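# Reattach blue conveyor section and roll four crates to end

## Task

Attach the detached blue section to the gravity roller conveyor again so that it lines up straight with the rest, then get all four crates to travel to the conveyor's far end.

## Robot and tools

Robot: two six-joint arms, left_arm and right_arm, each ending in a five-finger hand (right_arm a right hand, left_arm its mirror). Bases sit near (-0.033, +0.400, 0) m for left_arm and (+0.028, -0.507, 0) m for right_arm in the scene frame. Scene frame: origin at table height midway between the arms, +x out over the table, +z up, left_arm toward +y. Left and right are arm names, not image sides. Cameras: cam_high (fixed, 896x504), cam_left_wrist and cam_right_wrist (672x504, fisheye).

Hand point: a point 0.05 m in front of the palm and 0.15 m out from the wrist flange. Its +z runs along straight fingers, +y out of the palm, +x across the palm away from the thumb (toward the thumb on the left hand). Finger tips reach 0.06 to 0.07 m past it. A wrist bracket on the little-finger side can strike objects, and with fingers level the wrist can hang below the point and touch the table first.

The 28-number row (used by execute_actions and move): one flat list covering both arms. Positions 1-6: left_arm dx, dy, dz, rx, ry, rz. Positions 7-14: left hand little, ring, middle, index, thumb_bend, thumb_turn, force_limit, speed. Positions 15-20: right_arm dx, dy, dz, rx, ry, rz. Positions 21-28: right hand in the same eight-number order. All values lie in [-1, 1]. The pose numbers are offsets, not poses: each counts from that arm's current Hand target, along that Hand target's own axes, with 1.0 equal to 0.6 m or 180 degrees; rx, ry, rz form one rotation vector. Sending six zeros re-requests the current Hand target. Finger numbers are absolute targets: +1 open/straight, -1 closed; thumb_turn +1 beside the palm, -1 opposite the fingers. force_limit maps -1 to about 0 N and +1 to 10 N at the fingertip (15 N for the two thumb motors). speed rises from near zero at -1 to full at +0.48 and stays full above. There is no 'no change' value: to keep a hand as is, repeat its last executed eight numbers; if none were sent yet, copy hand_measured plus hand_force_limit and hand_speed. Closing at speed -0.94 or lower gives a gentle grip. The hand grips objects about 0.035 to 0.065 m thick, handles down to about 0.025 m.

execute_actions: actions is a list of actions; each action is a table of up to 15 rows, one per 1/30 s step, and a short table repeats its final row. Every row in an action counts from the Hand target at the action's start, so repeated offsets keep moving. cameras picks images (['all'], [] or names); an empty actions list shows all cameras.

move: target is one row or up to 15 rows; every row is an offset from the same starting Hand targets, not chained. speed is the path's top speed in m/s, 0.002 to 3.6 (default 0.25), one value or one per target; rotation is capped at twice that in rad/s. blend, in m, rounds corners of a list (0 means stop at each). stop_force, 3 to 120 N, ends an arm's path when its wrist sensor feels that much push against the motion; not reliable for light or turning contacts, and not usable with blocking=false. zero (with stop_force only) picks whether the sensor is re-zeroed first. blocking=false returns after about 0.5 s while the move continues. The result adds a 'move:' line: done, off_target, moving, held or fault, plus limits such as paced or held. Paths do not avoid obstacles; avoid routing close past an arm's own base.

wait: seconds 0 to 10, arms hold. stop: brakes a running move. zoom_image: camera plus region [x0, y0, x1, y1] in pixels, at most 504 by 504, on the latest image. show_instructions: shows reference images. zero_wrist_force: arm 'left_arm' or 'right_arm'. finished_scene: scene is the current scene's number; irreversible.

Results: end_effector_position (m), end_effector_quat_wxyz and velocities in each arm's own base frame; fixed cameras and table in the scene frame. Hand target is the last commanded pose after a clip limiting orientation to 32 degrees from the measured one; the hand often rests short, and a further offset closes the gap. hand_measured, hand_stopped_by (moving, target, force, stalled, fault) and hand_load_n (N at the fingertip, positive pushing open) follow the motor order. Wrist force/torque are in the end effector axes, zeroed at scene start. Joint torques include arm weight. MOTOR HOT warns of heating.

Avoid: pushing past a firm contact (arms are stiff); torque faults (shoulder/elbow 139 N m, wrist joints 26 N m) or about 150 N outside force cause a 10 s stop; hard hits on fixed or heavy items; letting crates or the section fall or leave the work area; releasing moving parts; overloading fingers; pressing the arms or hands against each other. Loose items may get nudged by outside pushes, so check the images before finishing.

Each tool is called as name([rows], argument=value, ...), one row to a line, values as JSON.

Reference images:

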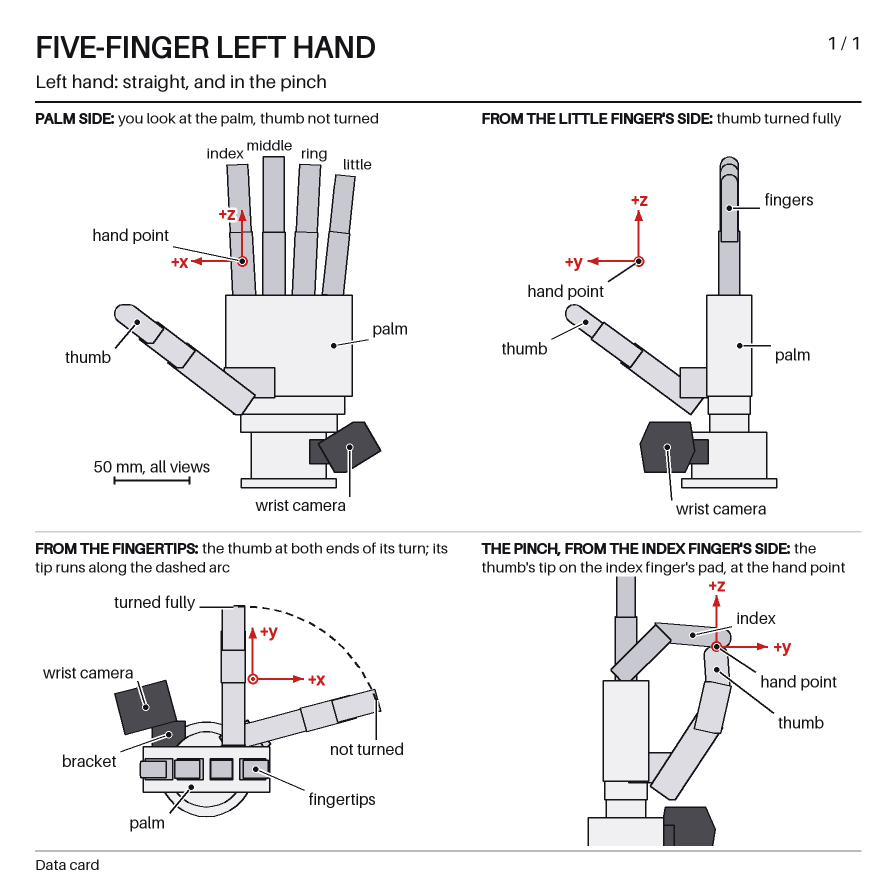

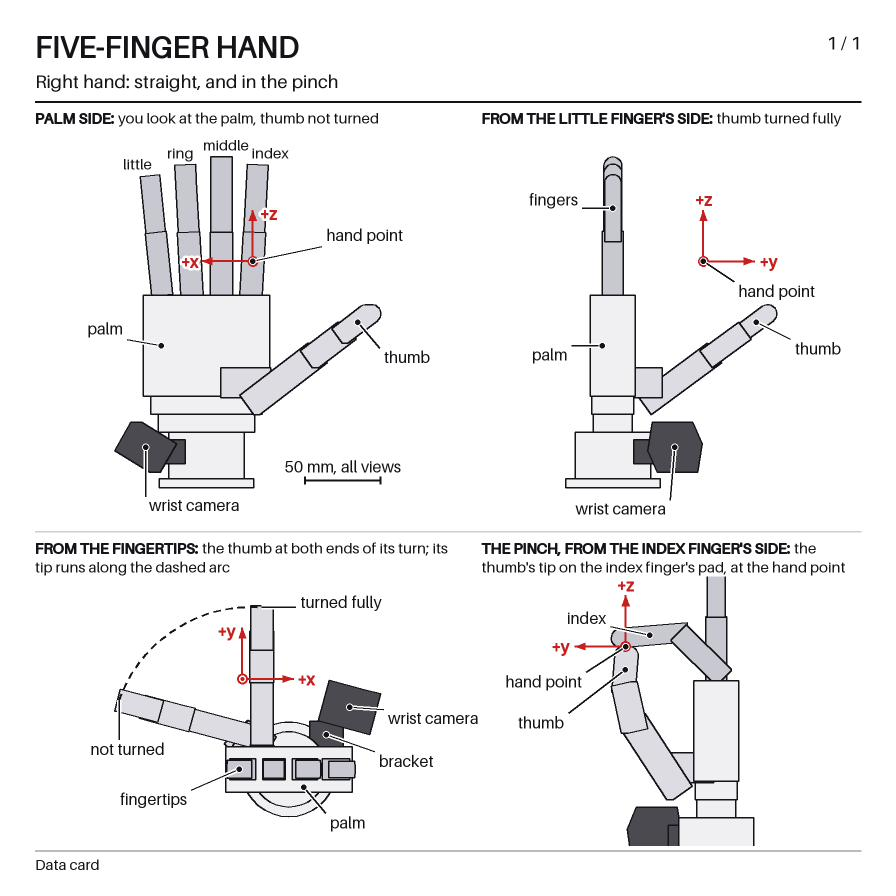

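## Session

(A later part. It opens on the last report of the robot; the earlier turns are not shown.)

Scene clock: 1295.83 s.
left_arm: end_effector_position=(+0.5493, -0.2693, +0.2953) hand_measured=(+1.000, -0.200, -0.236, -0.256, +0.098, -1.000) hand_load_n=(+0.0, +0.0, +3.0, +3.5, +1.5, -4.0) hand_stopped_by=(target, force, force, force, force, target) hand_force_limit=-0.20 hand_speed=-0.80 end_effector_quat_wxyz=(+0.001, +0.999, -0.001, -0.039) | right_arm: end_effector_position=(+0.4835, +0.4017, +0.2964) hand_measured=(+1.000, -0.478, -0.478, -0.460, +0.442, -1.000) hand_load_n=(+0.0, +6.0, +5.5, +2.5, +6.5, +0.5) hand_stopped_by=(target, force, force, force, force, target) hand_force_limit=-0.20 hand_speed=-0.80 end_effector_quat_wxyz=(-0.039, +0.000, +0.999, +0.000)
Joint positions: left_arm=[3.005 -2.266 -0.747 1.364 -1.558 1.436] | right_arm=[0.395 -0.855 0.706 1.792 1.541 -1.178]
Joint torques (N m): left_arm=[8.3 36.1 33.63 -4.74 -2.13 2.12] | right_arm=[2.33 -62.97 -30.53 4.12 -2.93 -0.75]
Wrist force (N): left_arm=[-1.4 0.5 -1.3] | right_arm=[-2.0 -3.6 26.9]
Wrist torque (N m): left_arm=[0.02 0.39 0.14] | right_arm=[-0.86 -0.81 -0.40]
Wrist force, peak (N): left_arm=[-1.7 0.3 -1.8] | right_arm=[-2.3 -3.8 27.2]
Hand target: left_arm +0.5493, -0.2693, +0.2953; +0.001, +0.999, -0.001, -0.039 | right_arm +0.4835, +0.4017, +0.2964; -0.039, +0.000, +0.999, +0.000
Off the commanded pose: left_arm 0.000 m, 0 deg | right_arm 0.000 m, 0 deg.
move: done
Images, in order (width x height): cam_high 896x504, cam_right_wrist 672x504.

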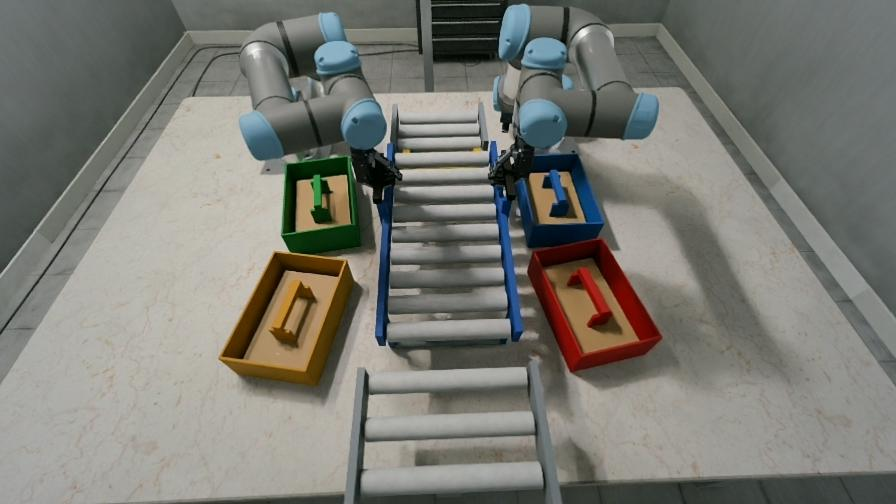

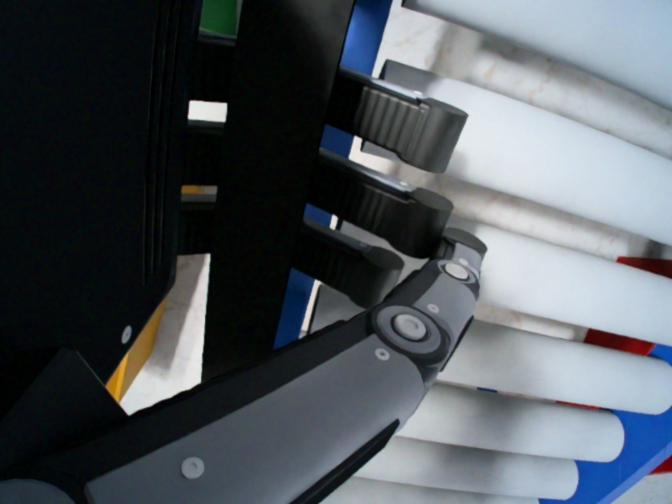

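move([
  [0,0,-0.0183,0,0,0,1,-0.7,-0.7,-0.7,0,-1,-0.2,-0.8,0,0,-0.0117,0,0,0,1,-0.7,-0.7,-0.7,-0.1,-1,-0.2,-0.8],
  [0.02,0,-0.0183,0,0,0,1,-0.7,-0.7,-0.7,0,-1,-0.2,-0.8,-0.02,0,-0.0117,0,0,0,1,-0.7,-0.7,-0.7,-0.1,-1,-0.2,-0.8],
], speed=0.03, cameras=["cam_high"])

zoom_image(camera="cam_high", region=[380, 130, 500, 230])

Scene clock: 1310.83 s.
left_arm: end_effector_position=(+0.5621, -0.2693, +0.3054) hand_measured=(+1.000, -0.200, -0.236, -0.256, +0.098, -1.000) hand_load_n=(+0.0, +0.5, +3.5, +5.0, +1.5, -3.5) hand_stopped_by=(target, force, force, force, force, target) hand_force_limit=-0.20 hand_speed=-0.80 end_effector_quat_wxyz=(+0.001, +0.999, -0.001, -0.039) | right_arm: end_effector_position=(+0.4960, +0.4017, +0.3025) hand_measured=(+1.000, -0.478, -0.478, -0.460, +0.442, -1.000) hand_load_n=(+0.0, +2.5, +6.0, +6.0, +6.5, +0.5) hand_stopped_by=(target, force, force, force, force, target) hand_force_limit=-0.20 hand_speed=-0.80 end_effector_quat_wxyz=(-0.039, +0.000, +0.999, +0.000) end_effector_velocity=(+0.001, +0.000, +0.001) end_effector_angular_velocity=(+0.000, -0.003, +0.000)
Joint positions: left_arm=[3.008 -2.316 -0.634 1.302 -1.558 1.439] | right_arm=[0.387 -0.811 0.615 1.839 1.541 -1.186]
Joint velocities: left_arm=[within noise] | right_arm=[-0.001 0.001 -0.005 0.001 0.001 0]
Joint torques (N m): left_arm=[4.43 39.92 36.07 -4.06 -0.42 2.48] | right_arm=[-5.9 -51.88 -38.66 5.81 -0.72 -1.36]
Wrist force (N): left_arm=[-4.5 -9.2 5.0] | right_arm=[0.3 -11.9 28.2]
Wrist torque (N m): left_arm=[-0.53 0.39 -0.17] | right_arm=[-1.18 -0.54 -0.42]
Wrist force, peak (N): left_arm=[2.9 -13.6 15.7] | right_arm=[-10.9 -14.0 30.5]
Hand target: left_arm +0.5621, -0.2693, +0.3054; +0.001, +0.999, -0.001, -0.039 | right_arm +0.4961, +0.4017, +0.3025; -0.039, +0.000, +0.999, +0.000
Off the commanded pose: left_arm 0.000 m, 0 deg | right_arm 0.000 m, 0 deg.
move: done
Images, in order (width x height): cam_high 896x504.

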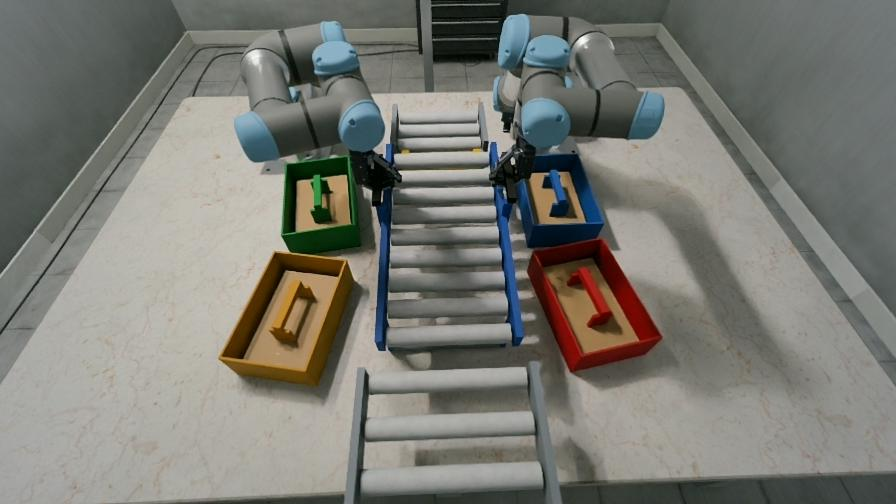

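Scaled by 4.200 from the camera's 896x504 image, which has a finer 1280x720 frame.

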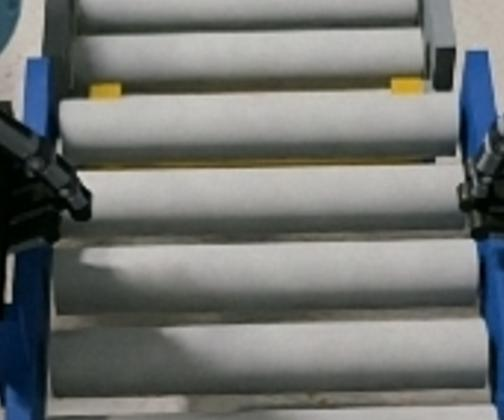

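move(target=[0.0032,0,0.0407,0,0.0121,0,1,-0.7,-0.7,-0.7,0,-1,-0.2,-0.8,-0.0025,0,0.0324,0,-0.0121,0,1,-0.7,-0.7,-0.7,-0.1,-1,-0.2,-0.8], speed=0.02, cameras=["cam_high"])

zoom_image(camera="cam_high", region=[380, 130, 500, 230])

Scene clock: 1338.70 s.
left_arm: end_effector_position=(+0.5621, -0.2694, +0.2809) hand_measured=(+1.000, -0.200, -0.236, -0.256, +0.098, -1.000) hand_load_n=(+0.0, +0.0, +3.0, +3.5, +1.5, -4.0) hand_stopped_by=(target, force, force, force, force, target) hand_force_limit=-0.20 hand_speed=-0.80 end_effector_quat_wxyz=(+0.001, +1.000, -0.001, -0.020) | right_arm: end_effector_position=(+0.4960, +0.4017, +0.2830) hand_measured=(+1.000, -0.478, -0.478, -0.460, +0.442, -1.000) hand_load_n=(+0.0, +8.0, +4.5, +0.5, +6.5, +0.5) hand_stopped_by=(target, force, force, force, force, target) hand_force_limit=-0.20 hand_speed=-0.80 end_effector_quat_wxyz=(-0.020, +0.000, +1.000, +0.000) end_effector_velocity=(-0.001, +0.000, -0.002) end_effector_angular_velocity=(-0.001, +0.001, +0.001)
Joint positions: left_arm=[3.006 -2.273 -0.764 1.426 -1.563 1.437] | right_arm=[0.393 -0.85 0.726 1.733 1.555 -1.179]
Joint velocities: left_arm=[within noise] | right_arm=[0.001 -0.001 0.006 -0.004 0 0]
Joint torques (N m): left_arm=[-4.42 48.87 5.03 -0.35 -2.23 -2.27] | right_arm=[9.03 -56.88 -15.82 0.21 -0.28 1.96]
Wrist force (N): left_arm=[-1.3 0.2 -1.5] | right_arm=[7.1 -13.3 19.8]
Wrist torque (N m): left_arm=[-0.01 0.38 0.16] | right_arm=[-0.94 -0.86 -0.47]
Wrist force, peak (N): left_arm=[-5.0 -9.1 4.9] | right_arm=[0.2 -11.5 28.2]
Hand target: left_arm +0.5621, -0.2693, +0.2809; +0.001, +1.000, -0.001, -0.020 | right_arm +0.4960, +0.4017, +0.2830; -0.020, +0.000, +1.000, +0.000
Off the commanded pose: left_arm 0.000 m, 0 deg | right_arm 0.000 m, 0 deg.
move: done
Images, in order (width x height): cam_high 896x504.

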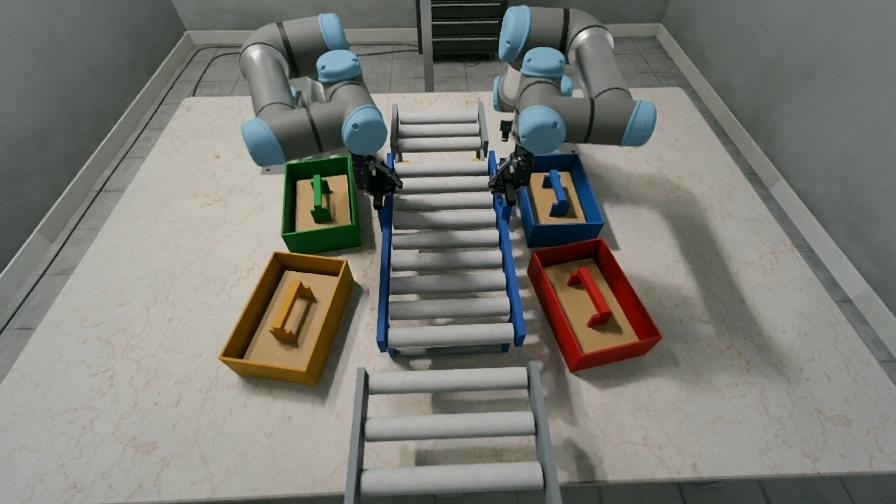

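Scaled by 4.200 from the camera's 896x504 image, which has a finer 1280x720 frame.

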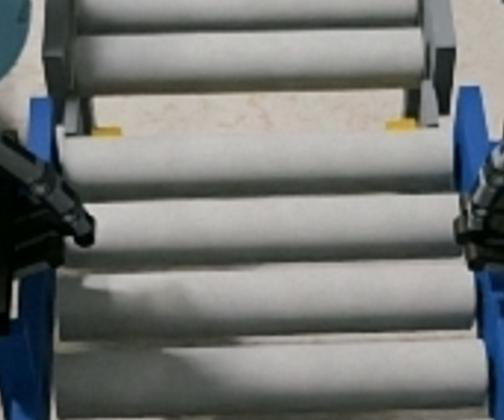

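move(target=[0,0,0,0,0,0,1,-0.7,-0.7,-0.7,0,-1,-0.2,-0.8,0,0,0.0083,0,0,0,1,-0.7,-0.7,-0.7,-0.1,-1,-0.2,-0.8], speed=0.02)

move(target=[0,0,0,0,0,0,1,-0.7,-0.7,-0.7,0,-1,-0.2,-0.8,0,0,0,0,0,0,1,0,0,0,1,1,0,-0.5])

Scene clock: 1349.70 s.
left_arm: end_effector_position=(+0.5621, -0.2693, +0.2809) hand_measured=(+1.000, -0.200, -0.236, -0.256, +0.098, -1.000) hand_load_n=(+0.0, +0.0, +3.0, +3.5, +1.5, -3.5) hand_stopped_by=(target, force, force, force, force, target) hand_force_limit=-0.20 hand_speed=-0.80 end_effector_quat_wxyz=(+0.001, +1.000, -0.001, -0.020) | right_arm: end_effector_position=(+0.4958, +0.4017, +0.2781) hand_measured=(+1.000, -0.478, -0.478, -0.460, +0.442, -1.000) hand_load_n=(+0.0, +0.0, +3.5, +0.0, +7.0, +0.5) hand_stopped_by=(target, force, force, force, force, target) hand_force_limit=-0.20 hand_speed=-0.80 end_effector_quat_wxyz=(-0.020, +0.000, +1.000, +0.000)
Joint positions: left_arm=[3.006 -2.273 -0.764 1.426 -1.563 1.437] | right_arm=[0.393 -0.853 0.743 1.718 1.555 -1.179]
Joint torques (N m): left_arm=[-3.56 48.57 6.9 -0.36 -1.8 -2.28] | right_arm=[6.75 -49.18 -8.35 1.06 -1.51 1.36]
Wrist force (N): left_arm=[-1.3 0.1 -1.4] | right_arm=[0.1 -2.3 1.4]
Wrist torque (N m): left_arm=[-0.04 0.39 0.16] | right_arm=[-0.15 -0.11 -0.20]
Wrist force, peak (N): left_arm=[-1.5 0.2 -1.8] | right_arm=[6.6 -13.5 19.8]
Hand target: left_arm +0.5621, -0.2693, +0.2809; +0.001, +1.000, -0.001, -0.020 | right_arm +0.4958, +0.4017, +0.2780; -0.020, +0.000, +1.000, +0.000
Off the commanded pose: left_arm 0.000 m, 0 deg | right_arm 0.000 m, 0 deg.
move: done

Scene clock: 1352.03 s.
left_arm: end_effector_position=(+0.5621, -0.2693, +0.2809) hand_measured=(+1.000, -0.200, -0.236, -0.256, +0.098, -1.000) hand_load_n=(+0.0, +0.0, +3.5, +3.5, +2.0, -3.5) hand_stopped_by=(target, force, force, force, force, target) hand_force_limit=-0.20 hand_speed=-0.80 end_effector_quat_wxyz=(+0.001, +1.000, -0.001, -0.020) | right_arm: end_effector_position=(+0.4958, +0.4017, +0.2780) hand_measured=(+1.000, +0.000, +0.000, +0.000, +1.000, +1.000) hand_load_n=(+0.0, +0.0, +0.0, +0.0, +0.0, +0.0) hand_stopped_by=(target, target, target, target, target, target) hand_force_limit=0.00 hand_speed=-0.50 end_effector_quat_wxyz=(-0.020, +0.000, +1.000, +0.000)
Joint positions: left_arm=[3.006 -2.273 -0.764 1.426 -1.563 1.437] | right_arm=[0.393 -0.853 0.743 1.718 1.555 -1.179]
Joint torques (N m): left_arm=[-1.11 48.54 7.18 -0.33 -0.72 -2.23] | right_arm=[-3.4 -50.26 -9.15 1.42 -0.18 1.31]
Wrist force (N): left_arm=[-1.5 0.5 -1.7] | right_arm=[0.1 -2.2 1.3]
Wrist torque (N m): left_arm=[0.04 0.41 0.14] | right_arm=[-0.15 -0.10 -0.20]
Wrist force, peak (N): left_arm=[-1.7 0.3 -1.7] | right_arm=[-0.2 -2.3 1.5]
Hand target: left_arm +0.5621, -0.2693, +0.2809; +0.001, +1.000, -0.001, -0.020 | right_arm +0.4958, +0.4017, +0.2780; -0.020, +0.000, +1.000, +0.000
Off the commanded pose: left_arm 0.000 m, 0 deg | right_arm 0.000 m, 0 deg.
move: done

move([
  [0,0,0,0,0,0,1,-0.7,-0.7,-0.7,0,-1,-0.2,-0.8,0,-0.11,0,0,0,0,1,0,0,0,1,1,0,-0.5],
  [0,0,0,0,0,0,1,-0.7,-0.7,-0.7,0,-1,-0.2,-0.8,0,-0.11,-0.187,0,0,0,1,0,0,0,1,1,0,-0.5],
  [0,0,0,0,0,0,1,-0.7,-0.7,-0.7,0,-1,-0.2,-0.8,0.3057,-0.11,-0.1745,0,-0.0127,0,1,0,0,0,1,1,0,-0.5],
  [0,0,0,0,0,0,1,-0.7,-0.7,-0.7,0,-1,-0.2,-0.8,0.31,0.1363,-0.1245,0,-0.0127,0,1,0,0,0,1,1,0,-0.5],
], speed=[0.1,0.2,0.2,0.2], blend=[0.005,0.03,0.03,0], cameras=["cam_high","cam_right_wrist"])

zoom_image(camera="cam_right_wrist", region=[500, 80, 630, 200])

zoom_image(camera="cam_right_wrist", region=[220, 0, 350, 120])

Scene clock: 1371.20 s.
left_arm: end_effector_position=(+0.5621, -0.2693, +0.2809) hand_measured=(+1.000, -0.200, -0.236, -0.256, +0.098, -1.000) hand_load_n=(+0.0, +0.5, +3.0, +3.5, +1.5, -3.5) hand_stopped_by=(target, force, force, force, force, target) hand_force_limit=-0.20 hand_speed=-0.80 end_effector_quat_wxyz=(+0.001, +1.000, -0.001, -0.020) | right_arm: end_effector_position=(+0.3129, +0.4832, +0.3601) hand_measured=(+1.000, +0.000, +0.000, +0.000, +1.000, +1.000) hand_load_n=(+0.0, +0.0, +0.0, +0.0, +0.0, +0.0) hand_stopped_by=(target, target, target, target, target, target) hand_force_limit=0.00 hand_speed=-0.50 end_effector_quat_wxyz=(+0.000, +0.000, +1.000, +0.000)
Joint positions: left_arm=[3.006 -2.273 -0.764 1.426 -1.563 1.437] | right_arm=[0.717 -1.066 0.871 1.766 1.57 -0.855]
Joint torques (N m): left_arm=[4.34 49.07 7.14 -0.42 1.46 -1.81] | right_arm=[7.19 -30.29 -30.5 4.08 1.86 1.44]
Wrist force (N): left_arm=[-1.3 -0.1 -1.6] | right_arm=[-0.1 -2.0 1.4]
Wrist torque (N m): left_arm=[-0.05 0.38 0.16] | right_arm=[-0.09 -0.06 -0.22]
Wrist force, peak (N): left_arm=[-1.7 0.4 -1.8] | right_arm=[0.0 -2.7 2.2]
Hand target: left_arm +0.5621, -0.2693, +0.2809; +0.001, +1.000, -0.001, -0.020 | right_arm +0.3129, +0.4833, +0.3601; +0.000, +0.000, +1.000, +0.000
Off the commanded pose: left_arm 0.000 m, 0 deg | right_arm 0.000 m, 0 deg.
move: done
Images, in order (width x height): cam_high 896x504, cam_right_wrist 672x504.

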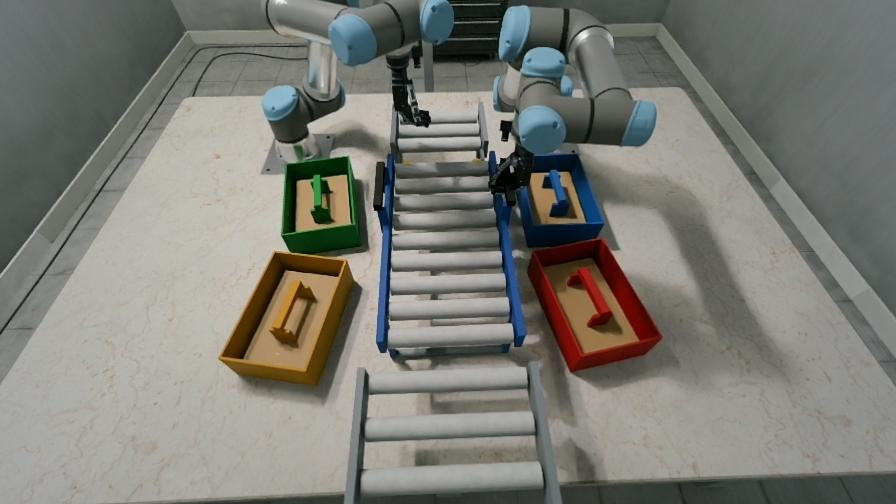

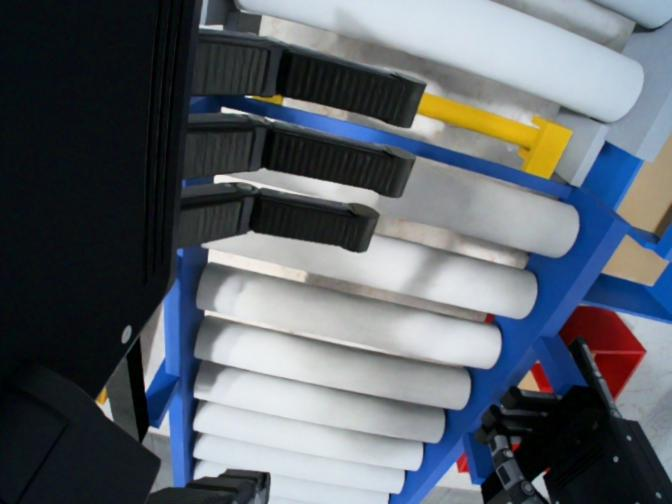

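Scaled by 3.877 from the camera's 672x504 image, which has a finer 960x720 frame.

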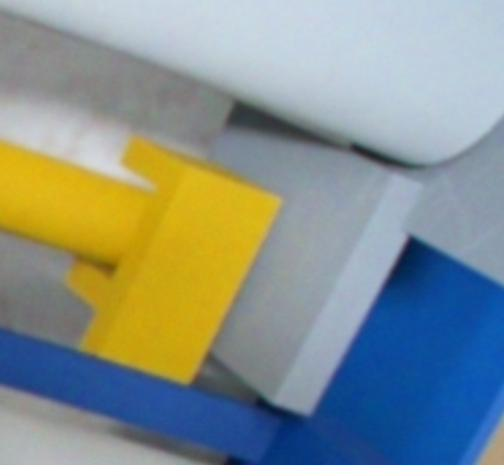

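Scaled by 3.877 from the camera's 672x504 image, which has a finer 960x720 frame.

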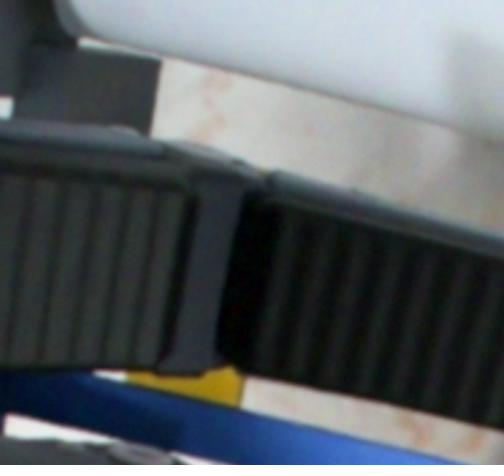

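move(target=[0,0,0,0,0,0,1,-0.7,-0.7,-0.7,0,-1,-0.2,-0.8,0,-0.03,0,0,0,0,1,1,1,1,1,1,0,-0.5], speed=0.1, cameras=["cam_high","cam_right_wrist"])

zoom_image(camera="cam_right_wrist", region=[230, 20, 390, 150])

zoom_image(camera="cam_high", region=[350, 280, 560, 430])

Scene clock: 1381.07 s.
left_arm: end_effector_position=(+0.5621, -0.2693, +0.2809) hand_measured=(+1.000, -0.200, -0.236, -0.256, +0.098, -1.000) hand_load_n=(+0.0, +0.0, +3.0, +3.5, +1.5, -4.0) hand_stopped_by=(target, force, force, force, force, target) hand_force_limit=-0.20 hand_speed=-0.80 end_effector_quat_wxyz=(+0.001, +1.000, -0.001, -0.020) | right_arm: end_effector_position=(+0.3129, +0.4654, +0.3601) hand_measured=(+1.000, +1.000, +1.000, +1.000, +1.000, +1.000) hand_load_n=(+0.0, +0.0, +0.0, +0.0, +0.0, +0.0) hand_stopped_by=(target, target, target, target, target, target) hand_force_limit=0.00 hand_speed=-0.50 end_effector_quat_wxyz=(+0.000, +0.000, +1.000, +0.000)
Joint positions: left_arm=[3.006 -2.273 -0.764 1.426 -1.563 1.437] | right_arm=[0.689 -1.111 0.939 1.743 1.571 -0.883]
Joint torques (N m): left_arm=[4.32 48.81 6.59 -0.57 1.41 -1.67] | right_arm=[-7.9 -41.64 -7.7 0.71 -1.67 -1.51]
Wrist force (N): left_arm=[-1.4 0.2 -1.7] | right_arm=[0.1 -2.0 1.8]
Wrist torque (N m): left_arm=[0.01 0.39 0.15] | right_arm=[-0.14 -0.09 -0.01]
Wrist force, peak (N): left_arm=[-1.7 0.4 -1.7] | right_arm=[0.0 -2.6 1.4]
Hand target: left_arm +0.5621, -0.2693, +0.2809; +0.001, +1.000, -0.001, -0.020 | right_arm +0.3129, +0.4653, +0.3601; +0.000, +0.000, +1.000, +0.000
Off the commanded pose: left_arm 0.000 m, 0 deg | right_arm 0.000 m, 0 deg.
move: done
Images, in order (width x height): cam_high 896x504, cam_right_wrist 672x504.

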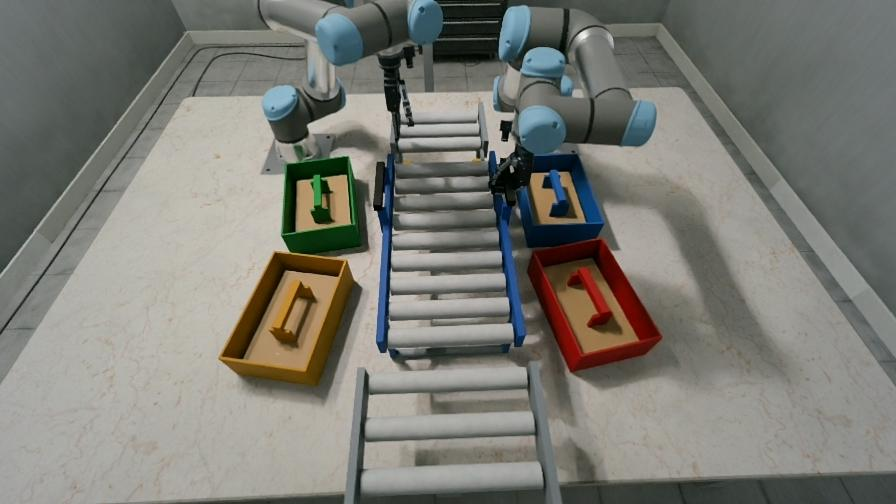

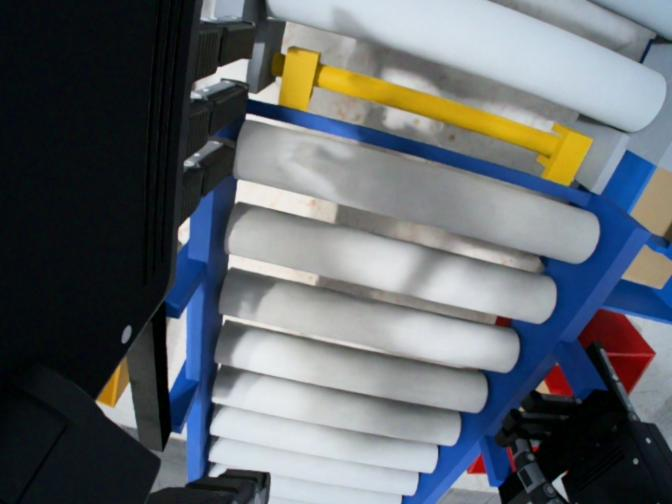

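Scaled by 3.150 from the camera's 672x504 image, which has a finer 960x720 frame.

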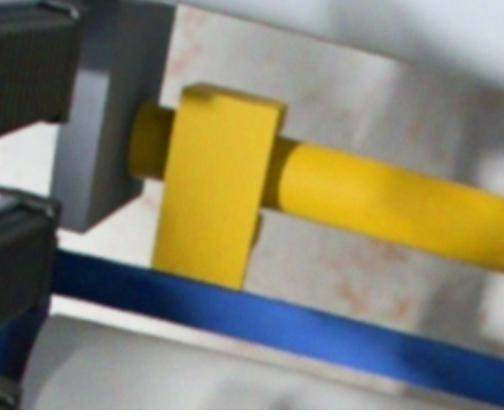

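Scaled by 2.400 from the camera's 896x504 image, which has a finer 1280x720 frame.

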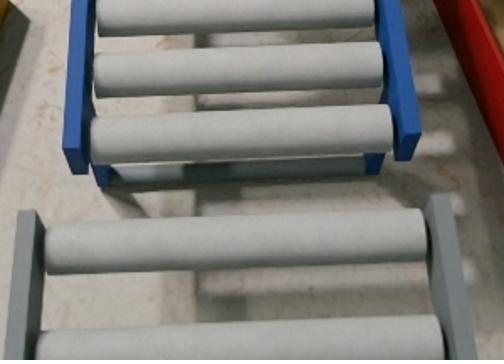

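move(target=[0,0,0,0,0,0,1,0,0,0,1,1,0,-0.5,0,0,0,0,0,0,1,1,1,1,1,1,0,-0.5])

move([
  [0,-0.11,0,0,0,0,1,0,0,0,1,1,0,-0.5,0,0,0,0,0,0,1,1,1,1,1,1,0,-0.5],
  [0,-0.11,-0.187,0,0,0,1,0,0,0,1,1,0,-0.5,0,-0.239,-0.05,0,0,0,1,1,1,1,1,1,0,-0.5],
], speed=[0.1,0.2], blend=[0.005,0], cameras=["all"])

Scene clock: 1463.87 s.
left_arm: end_effector_position=(+0.5621, -0.2693, +0.2809) hand_measured=(+1.000, +0.000, +0.000, +0.000, +1.000, +1.000) hand_load_n=(+0.0, +0.0, +0.0, +0.5, +0.0, +0.0) hand_stopped_by=(target, target, target, target, target, target) hand_force_limit=0.00 hand_speed=-0.50 end_effector_quat_wxyz=(+0.001, +1.000, -0.001, -0.020) | right_arm: end_effector_position=(+0.3129, +0.4653, +0.3601) hand_measured=(+1.000, +1.000, +1.000, +1.000, +1.000, +1.000) hand_load_n=(+0.0, +0.0, +0.0, +0.0, +0.0, +0.0) hand_stopped_by=(target, target, target, target, target, target) hand_force_limit=0.00 hand_speed=-0.50 end_effector_quat_wxyz=(+0.000, +0.000, +1.000, +0.000)
Joint positions: left_arm=[3.006 -2.273 -0.764 1.426 -1.563 1.437] | right_arm=[0.689 -1.111 0.939 1.743 1.571 -0.883]
Joint torques (N m): left_arm=[4.41 48.99 7.36 -1.47 1.36 -1.39] | right_arm=[-9.22 -40.74 -8.02 1.04 -1.56 -1.51]
Wrist force (N): left_arm=[-1.2 0.3 -1.6] | right_arm=[0.0 -2.0 1.5]
Wrist torque (N m): left_arm=[-0.01 0.36 0.16] | right_arm=[-0.12 -0.07 -0.02]
Wrist force, peak (N): left_arm=[-1.7 0.2 -1.7] | right_arm=[-0.1 -2.4 1.8]
Hand target: left_arm +0.5621, -0.2693, +0.2809; +0.001, +1.000, -0.001, -0.020 | right_arm +0.3129, +0.4653, +0.3601; +0.000, +0.000, +1.000, +0.000
Off the commanded pose: left_arm 0.000 m, 0 deg | right_arm 0.000 m, 0 deg.
move: done

Scene clock: 1466.30 s.
left_arm: end_effector_position=(+0.5667, -0.2031, +0.3928) hand_measured=(+1.000, +0.000, +0.000, +0.000, +1.000, +1.000) hand_load_n=(+0.0, +0.0, +0.0, +0.0, +0.0, +0.0) hand_stopped_by=(target, target, target, target, target, target) hand_force_limit=0.00 hand_speed=-0.50 end_effector_quat_wxyz=(+0.001, +1.000, -0.001, -0.020) | right_arm: end_effector_position=(+0.3131, +0.3219, +0.3901) hand_measured=(+1.000, +1.000, +1.000, +1.000, +1.000, +1.000) hand_load_n=(+0.0, +0.0, +0.0, +0.0, +0.0, +0.0) hand_stopped_by=(target, target, target, target, target, target) hand_force_limit=0.00 hand_speed=-0.50 end_effector_quat_wxyz=(+0.000, +0.000, +1.000, +0.000)
Joint positions: left_arm=[3.125 -2.34 -0.348 1.076 -1.568 1.556] | right_arm=[0.394 -1.398 1.246 1.723 1.571 -1.178]
Joint torques (N m): left_arm=[-4.39 35.87 30.75 -4.5 -2.33 0.28] | right_arm=[-7.89 -30.05 -8.53 0.9 -1.68 -1.45]
Wrist force (N): left_arm=[-1.1 0.5 -1.5] | right_arm=[0.1 -2.5 1.4]
Wrist torque (N m): left_arm=[0.02 0.31 -0.03] | right_arm=[-0.19 -0.08 -0.03]
Wrist force, peak (N): left_arm=[-1.4 0.3 -1.9] | right_arm=[-0.1 -3.4 1.0]
Hand target: left_arm +0.5668, -0.2031, +0.3928; +0.001, +1.000, -0.001, -0.020 | right_arm +0.3131, +0.3219, +0.3901; +0.000, +0.000, +1.000, +0.000
Off the commanded pose: left_arm 0.000 m, 0 deg | right_arm 0.000 m, 0 deg.
move: done

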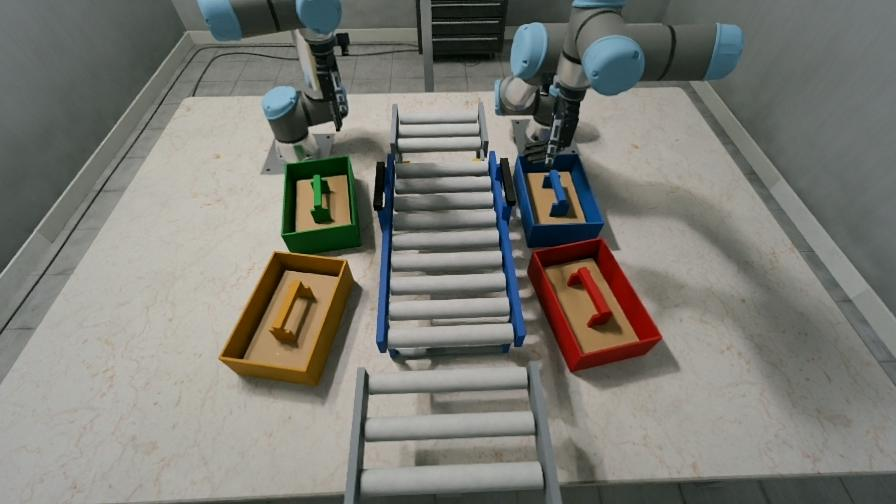

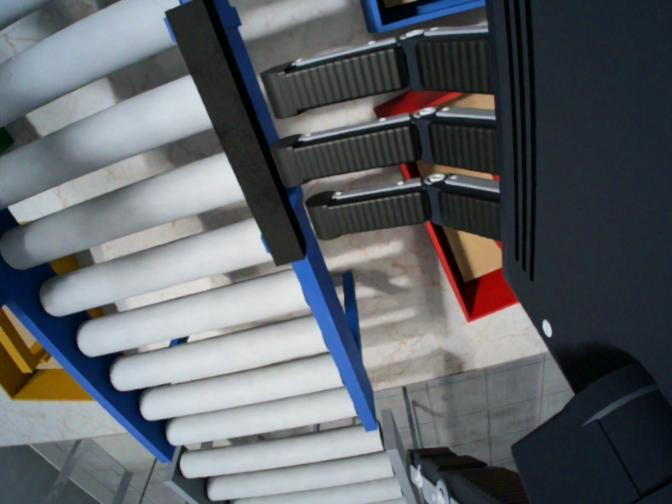

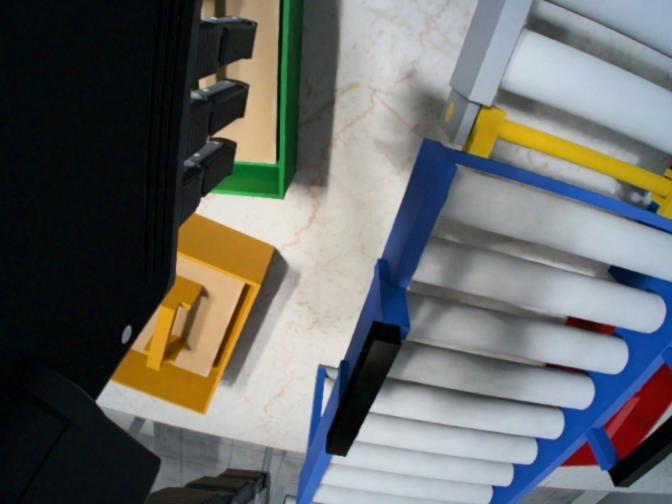

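move(target=[-0.005,-0.263,0.055,0,0.0127,0,1,0,0,0,1,1,0,-0.5,-0.3765,-0.265,0.05,0,0,0,1,1,1,1,1,1,0,-0.5], speed=0.25, cameras=["all"])

zoom_image(camera="cam_right_wrist", region=[180, 50, 500, 400])

zoom_image(camera="cam_left_wrist", region=[180, 50, 500, 400])

Scene clock: 1500.63 s.
left_arm: end_effector_position=(+0.5627, -0.0454, +0.3596) hand_measured=(+1.000, +0.000, +0.000, +0.000, +1.000, +1.000) hand_load_n=(+0.0, +0.5, +0.0, +0.0, +0.0, +0.0) hand_stopped_by=(target, target, target, target, target, target) hand_force_limit=0.00 hand_speed=-0.50 end_effector_quat_wxyz=(+0.001, +1.000, -0.001, +0.000) | right_arm: end_effector_position=(+0.5390, +0.1631, +0.3600) hand_measured=(+1.000, +1.000, +1.000, +1.000, +1.000, +1.000) hand_load_n=(+0.0, +0.0, +0.0, +0.0, +0.0, +0.0) hand_stopped_by=(target, target, target, target, target, target) hand_force_limit=0.00 hand_speed=-0.50 end_effector_quat_wxyz=(+0.000, +0.000, +1.000, +0.000)
Joint positions: left_arm=[3.424 -2.154 -0.751 1.332 -1.569 1.854] | right_arm=[-0.06 -1.033 0.821 1.783 1.571 -1.632]
Joint torques (N m): left_arm=[6.8 45.04 5.6 -0.32 2.03 2.21] | right_arm=[-9.13 -31.28 -29.51 4.06 1.86 -1.69]
Wrist force (N): left_arm=[-0.9 0.3 -1.5] | right_arm=[0.0 -2.1 1.6]
Wrist torque (N m): left_arm=[0.04 0.29 -0.02] | right_arm=[-0.15 -0.08 -0.02]
Wrist force, peak (N): left_arm=[-1.4 0.0 -2.0] | right_arm=[-0.5 -3.0 1.8]
Hand target: left_arm +0.5627, -0.0454, +0.3596; +0.001, +1.000, -0.001, +0.000 | right_arm +0.5391, +0.1631, +0.3600; +0.000, +0.000, +1.000, +0.000
Off the commanded pose: left_arm 0.000 m, 0 deg | right_arm 0.000 m, 0 deg.
move: done

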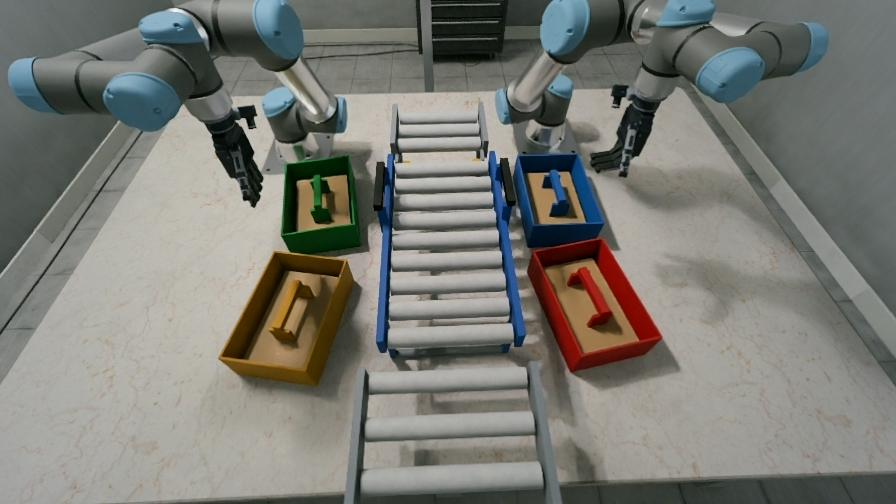

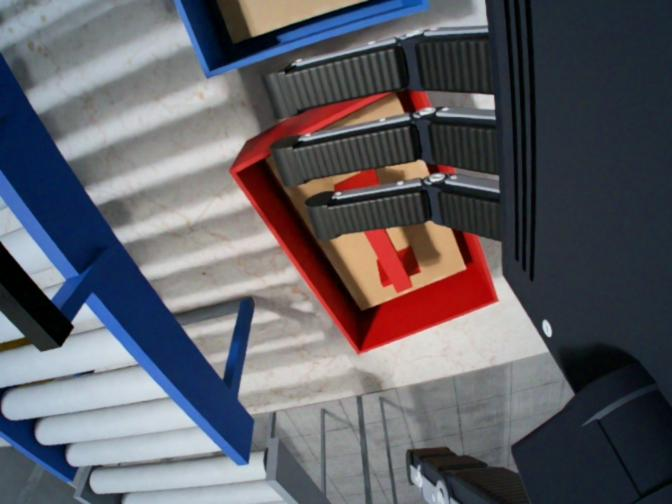

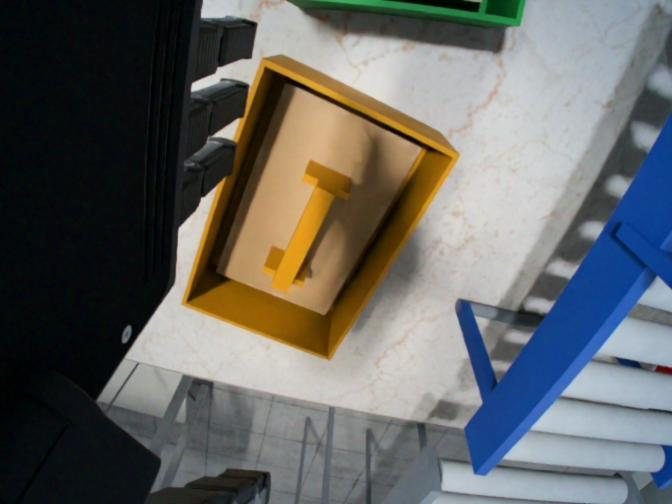

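Scaled by 1.440 from the camera's 672x504 image, which has a finer 960x720 frame.

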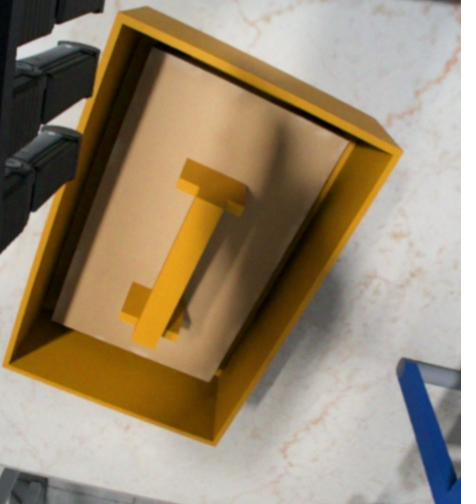

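Scaled by 1.440 from the camera's 672x504 image, which has a finer 960x720 frame.

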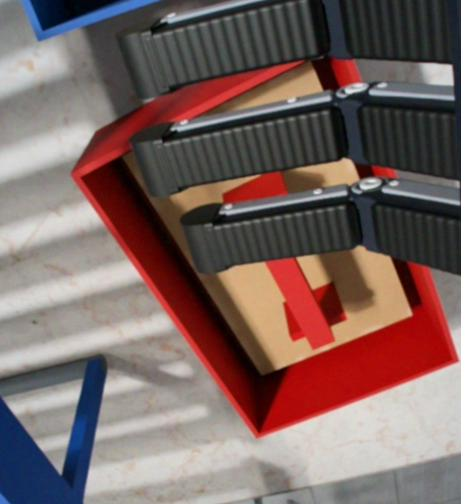

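move(target=[0,0,0,0,0,0,1,0,0,0,1,1,0,-0.5,-0.3047,-0.0507,0.2667,0,0,0.0436,0,0,0,0,1,1,0,-0.5], speed=0.2, cameras=["cam_high","cam_right_wrist"])

zoom_image(camera="cam_high", region=[200, 180, 400, 400])

Scene clock: 1603.73 s.
left_arm: end_effector_position=(+0.5627, -0.0454, +0.3596) hand_measured=(+1.000, +0.000, +0.000, +0.000, +1.000, +1.000) hand_load_n=(+0.0, +0.0, +0.0, +0.0, +0.0, +0.0) hand_stopped_by=(target, target, target, target, target, target) hand_force_limit=0.00 hand_speed=-0.50 end_effector_quat_wxyz=(+0.001, +1.000, -0.001, +0.000) | right_arm: end_effector_position=(+0.7206, +0.1327, +0.1995) hand_measured=(+0.000, +0.000, +0.000, +0.000, +1.000, +1.000) hand_load_n=(+0.0, +0.0, +0.5, +0.0, +0.0, +0.0) hand_stopped_by=(target, target, target, target, target, target) hand_force_limit=0.00 hand_speed=-0.50 end_effector_quat_wxyz=(+0.015, +0.071, +0.997, +0.005)
Joint positions: left_arm=[3.424 -2.154 -0.751 1.332 -1.569 1.854] | right_arm=[-0.086 -0.378 0.035 1.883 1.561 -1.513]
Joint torques (N m): left_arm=[7.38 44.25 6.6 -0.35 2.11 2.24] | right_arm=[-8.16 -48 -29.27 4.11 -1.69 1.56]
Wrist force (N): left_arm=[-1.2 0.4 -1.4] | right_arm=[-0.1 -2.1 1.5]
Wrist torque (N m): left_arm=[0.05 0.33 -0.04] | right_arm=[-0.13 -0.04 -0.21]
Wrist force, peak (N): left_arm=[-1.4 0.7 -1.6] | right_arm=[-0.3 -2.6 1.9]
Hand target: left_arm +0.5627, -0.0454, +0.3596; +0.001, +1.000, -0.001, +0.000 | right_arm +0.7219, +0.1328, +0.1999; +0.000, +0.068, +0.998, +0.000
Off the commanded pose: left_arm 0.000 m, 0 deg | right_arm 0.001 m, 2 deg.
elbow stopped short (right arm): the move would have taken joint 3 (elbow) straighter than the controller allows.
move: done
Images, in order (width x height): cam_high 896x504, cam_right_wrist 672x504.

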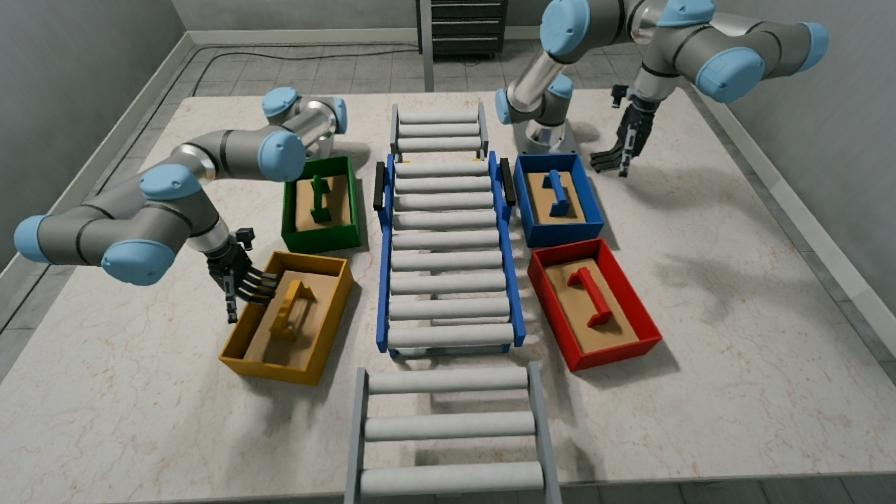

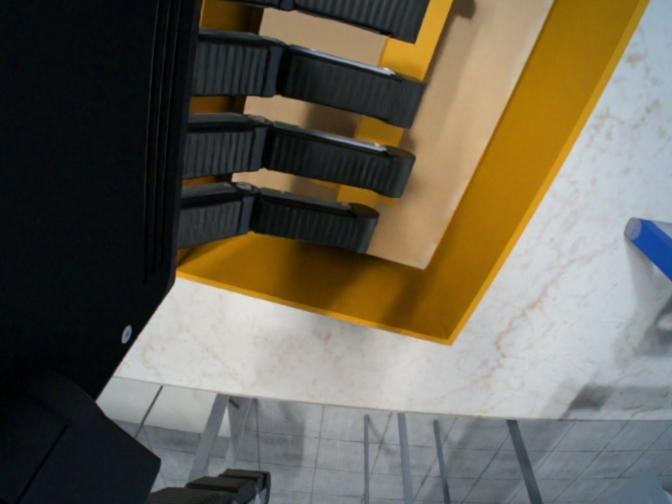

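Scaled by 2.291 from the camera's 896x504 image, which has a finer 1280x720 frame.

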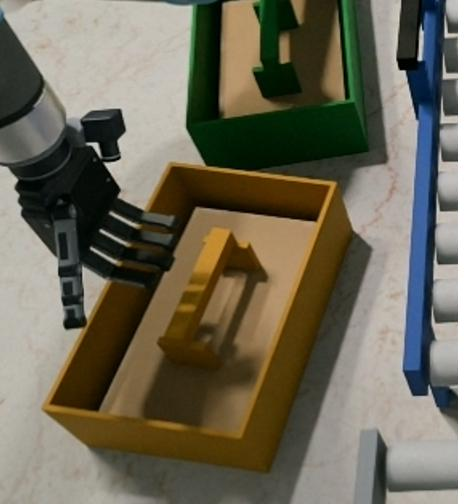

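zoom_image(camera="cam_right_wrist", region=[230, 0, 480, 280])

Scaled by 1.800 from the camera's 672x504 image, which has a finer 960x720 frame.

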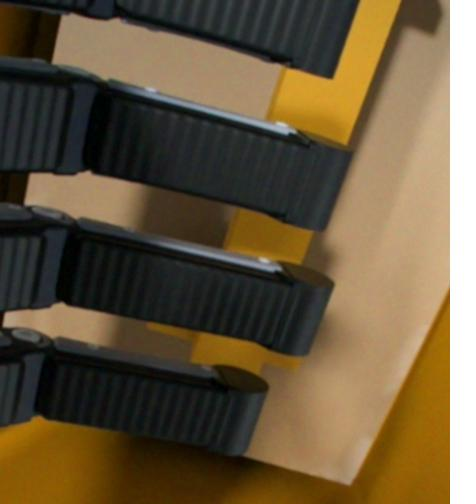

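move(target=[0,0,0,0,0,0,1,0,0,0,1,1,0,-0.5,0,0,0.19,0,0,0,0,0,0,0,1,1,0,-0.5], speed=0.08, stop_force=10, cameras=["cam_high","cam_right_wrist"])

zoom_image(camera="cam_right_wrist", region=[180, 0, 480, 330])

zoom_image(camera="cam_high", region=[200, 220, 380, 400])

Scene clock: 1702.43 s.
left_arm: end_effector_position=(+0.5627, -0.0454, +0.3596) hand_measured=(+1.000, +0.000, +0.000, +0.000, +1.000, +1.000) hand_load_n=(+0.0, +0.0, +0.0, +0.0, +0.0, +0.0) hand_stopped_by=(target, target, target, target, target, target) hand_force_limit=0.00 hand_speed=-0.50 end_effector_quat_wxyz=(+0.001, +1.000, -0.001, +0.000) | right_arm: end_effector_position=(+0.7211, +0.1329, +0.1374) hand_measured=(+0.000, +0.000, -0.004, +0.000, +1.000, +1.000) hand_load_n=(+0.0, +0.5, -2.0, +0.0, -0.5, +0.0) hand_stopped_by=(target, target, target, target, target, target) hand_force_limit=0.00 hand_speed=-0.50 end_effector_quat_wxyz=(+0.003, +0.069, +0.998, +0.001)
Joint positions: left_arm=[3.424 -2.154 -0.751 1.332 -1.569 1.854] | right_arm=[-0.083 -0.458 0.362 1.66 1.569 -1.516]
Joint torques (N m): left_arm=[7.31 44.54 6.27 -0.39 2.07 2.16] | right_arm=[5.4 -47.07 -30.36 4.02 1.47 -1.1]
Wrist force (N): left_arm=[-1.2 0.4 -1.6] | right_arm=[0.3 -1.3 -0.2]
Wrist torque (N m): left_arm=[0.06 0.33 -0.04] | right_arm=[-0.13 -0.06 -0.01]
Wrist force, peak (N): left_arm=[-1.3 0.3 -1.9] | right_arm=[-0.3 -25.4 -60.7]
Hand target: left_arm +0.5627, -0.0454, +0.3596; +0.001, +1.000, -0.001, +0.000 | right_arm +0.7211, +0.1329, +0.1374; +0.003, +0.069, +0.998, +0.001 (not the last commanded pose)
Off the commanded pose: left_arm 0.000 m, 0 deg | right_arm 0.052 m, 0 deg.
move: contact (right_arm)
Images, in order (width x height): cam_high 896x504, cam_right_wrist 672x504.

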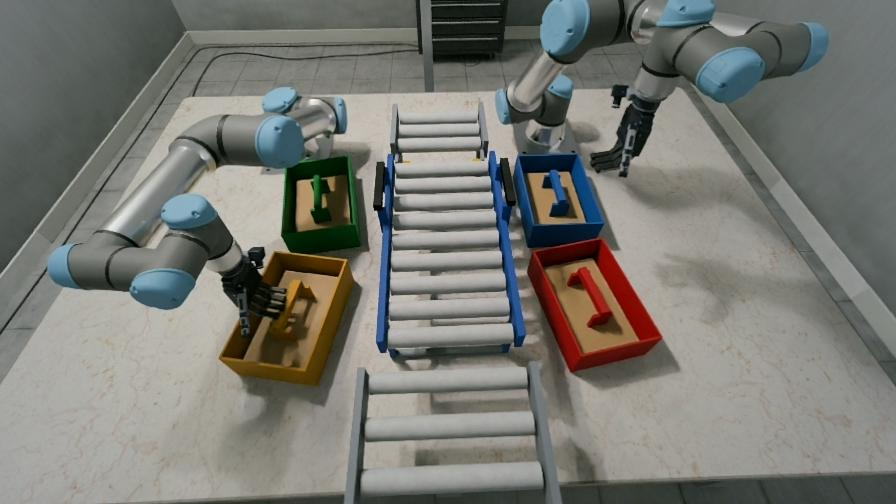

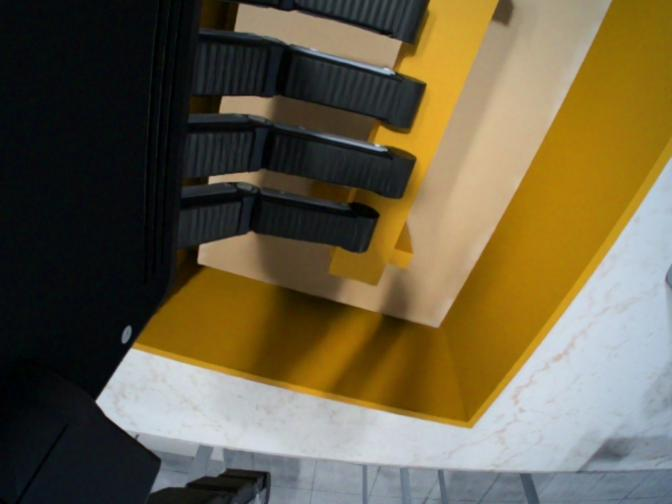

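Scaled by 1.527 from the camera's 672x504 image, which has a finer 960x720 frame.

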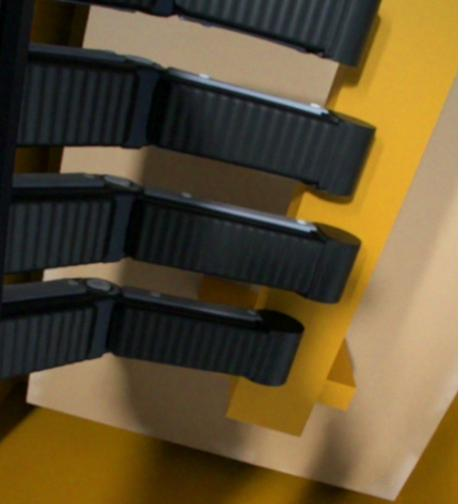

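Scaled by 2.800 from the camera's 896x504 image, which has a finer 1280x720 frame.

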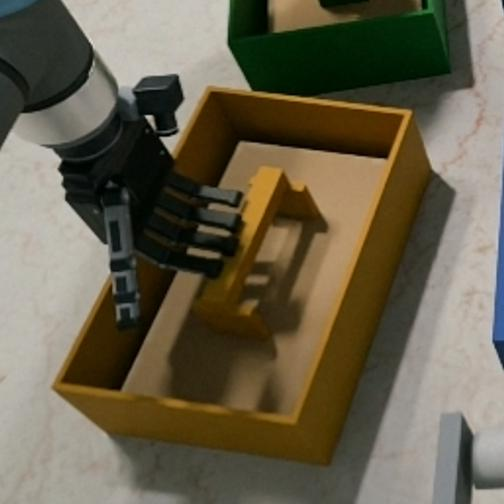

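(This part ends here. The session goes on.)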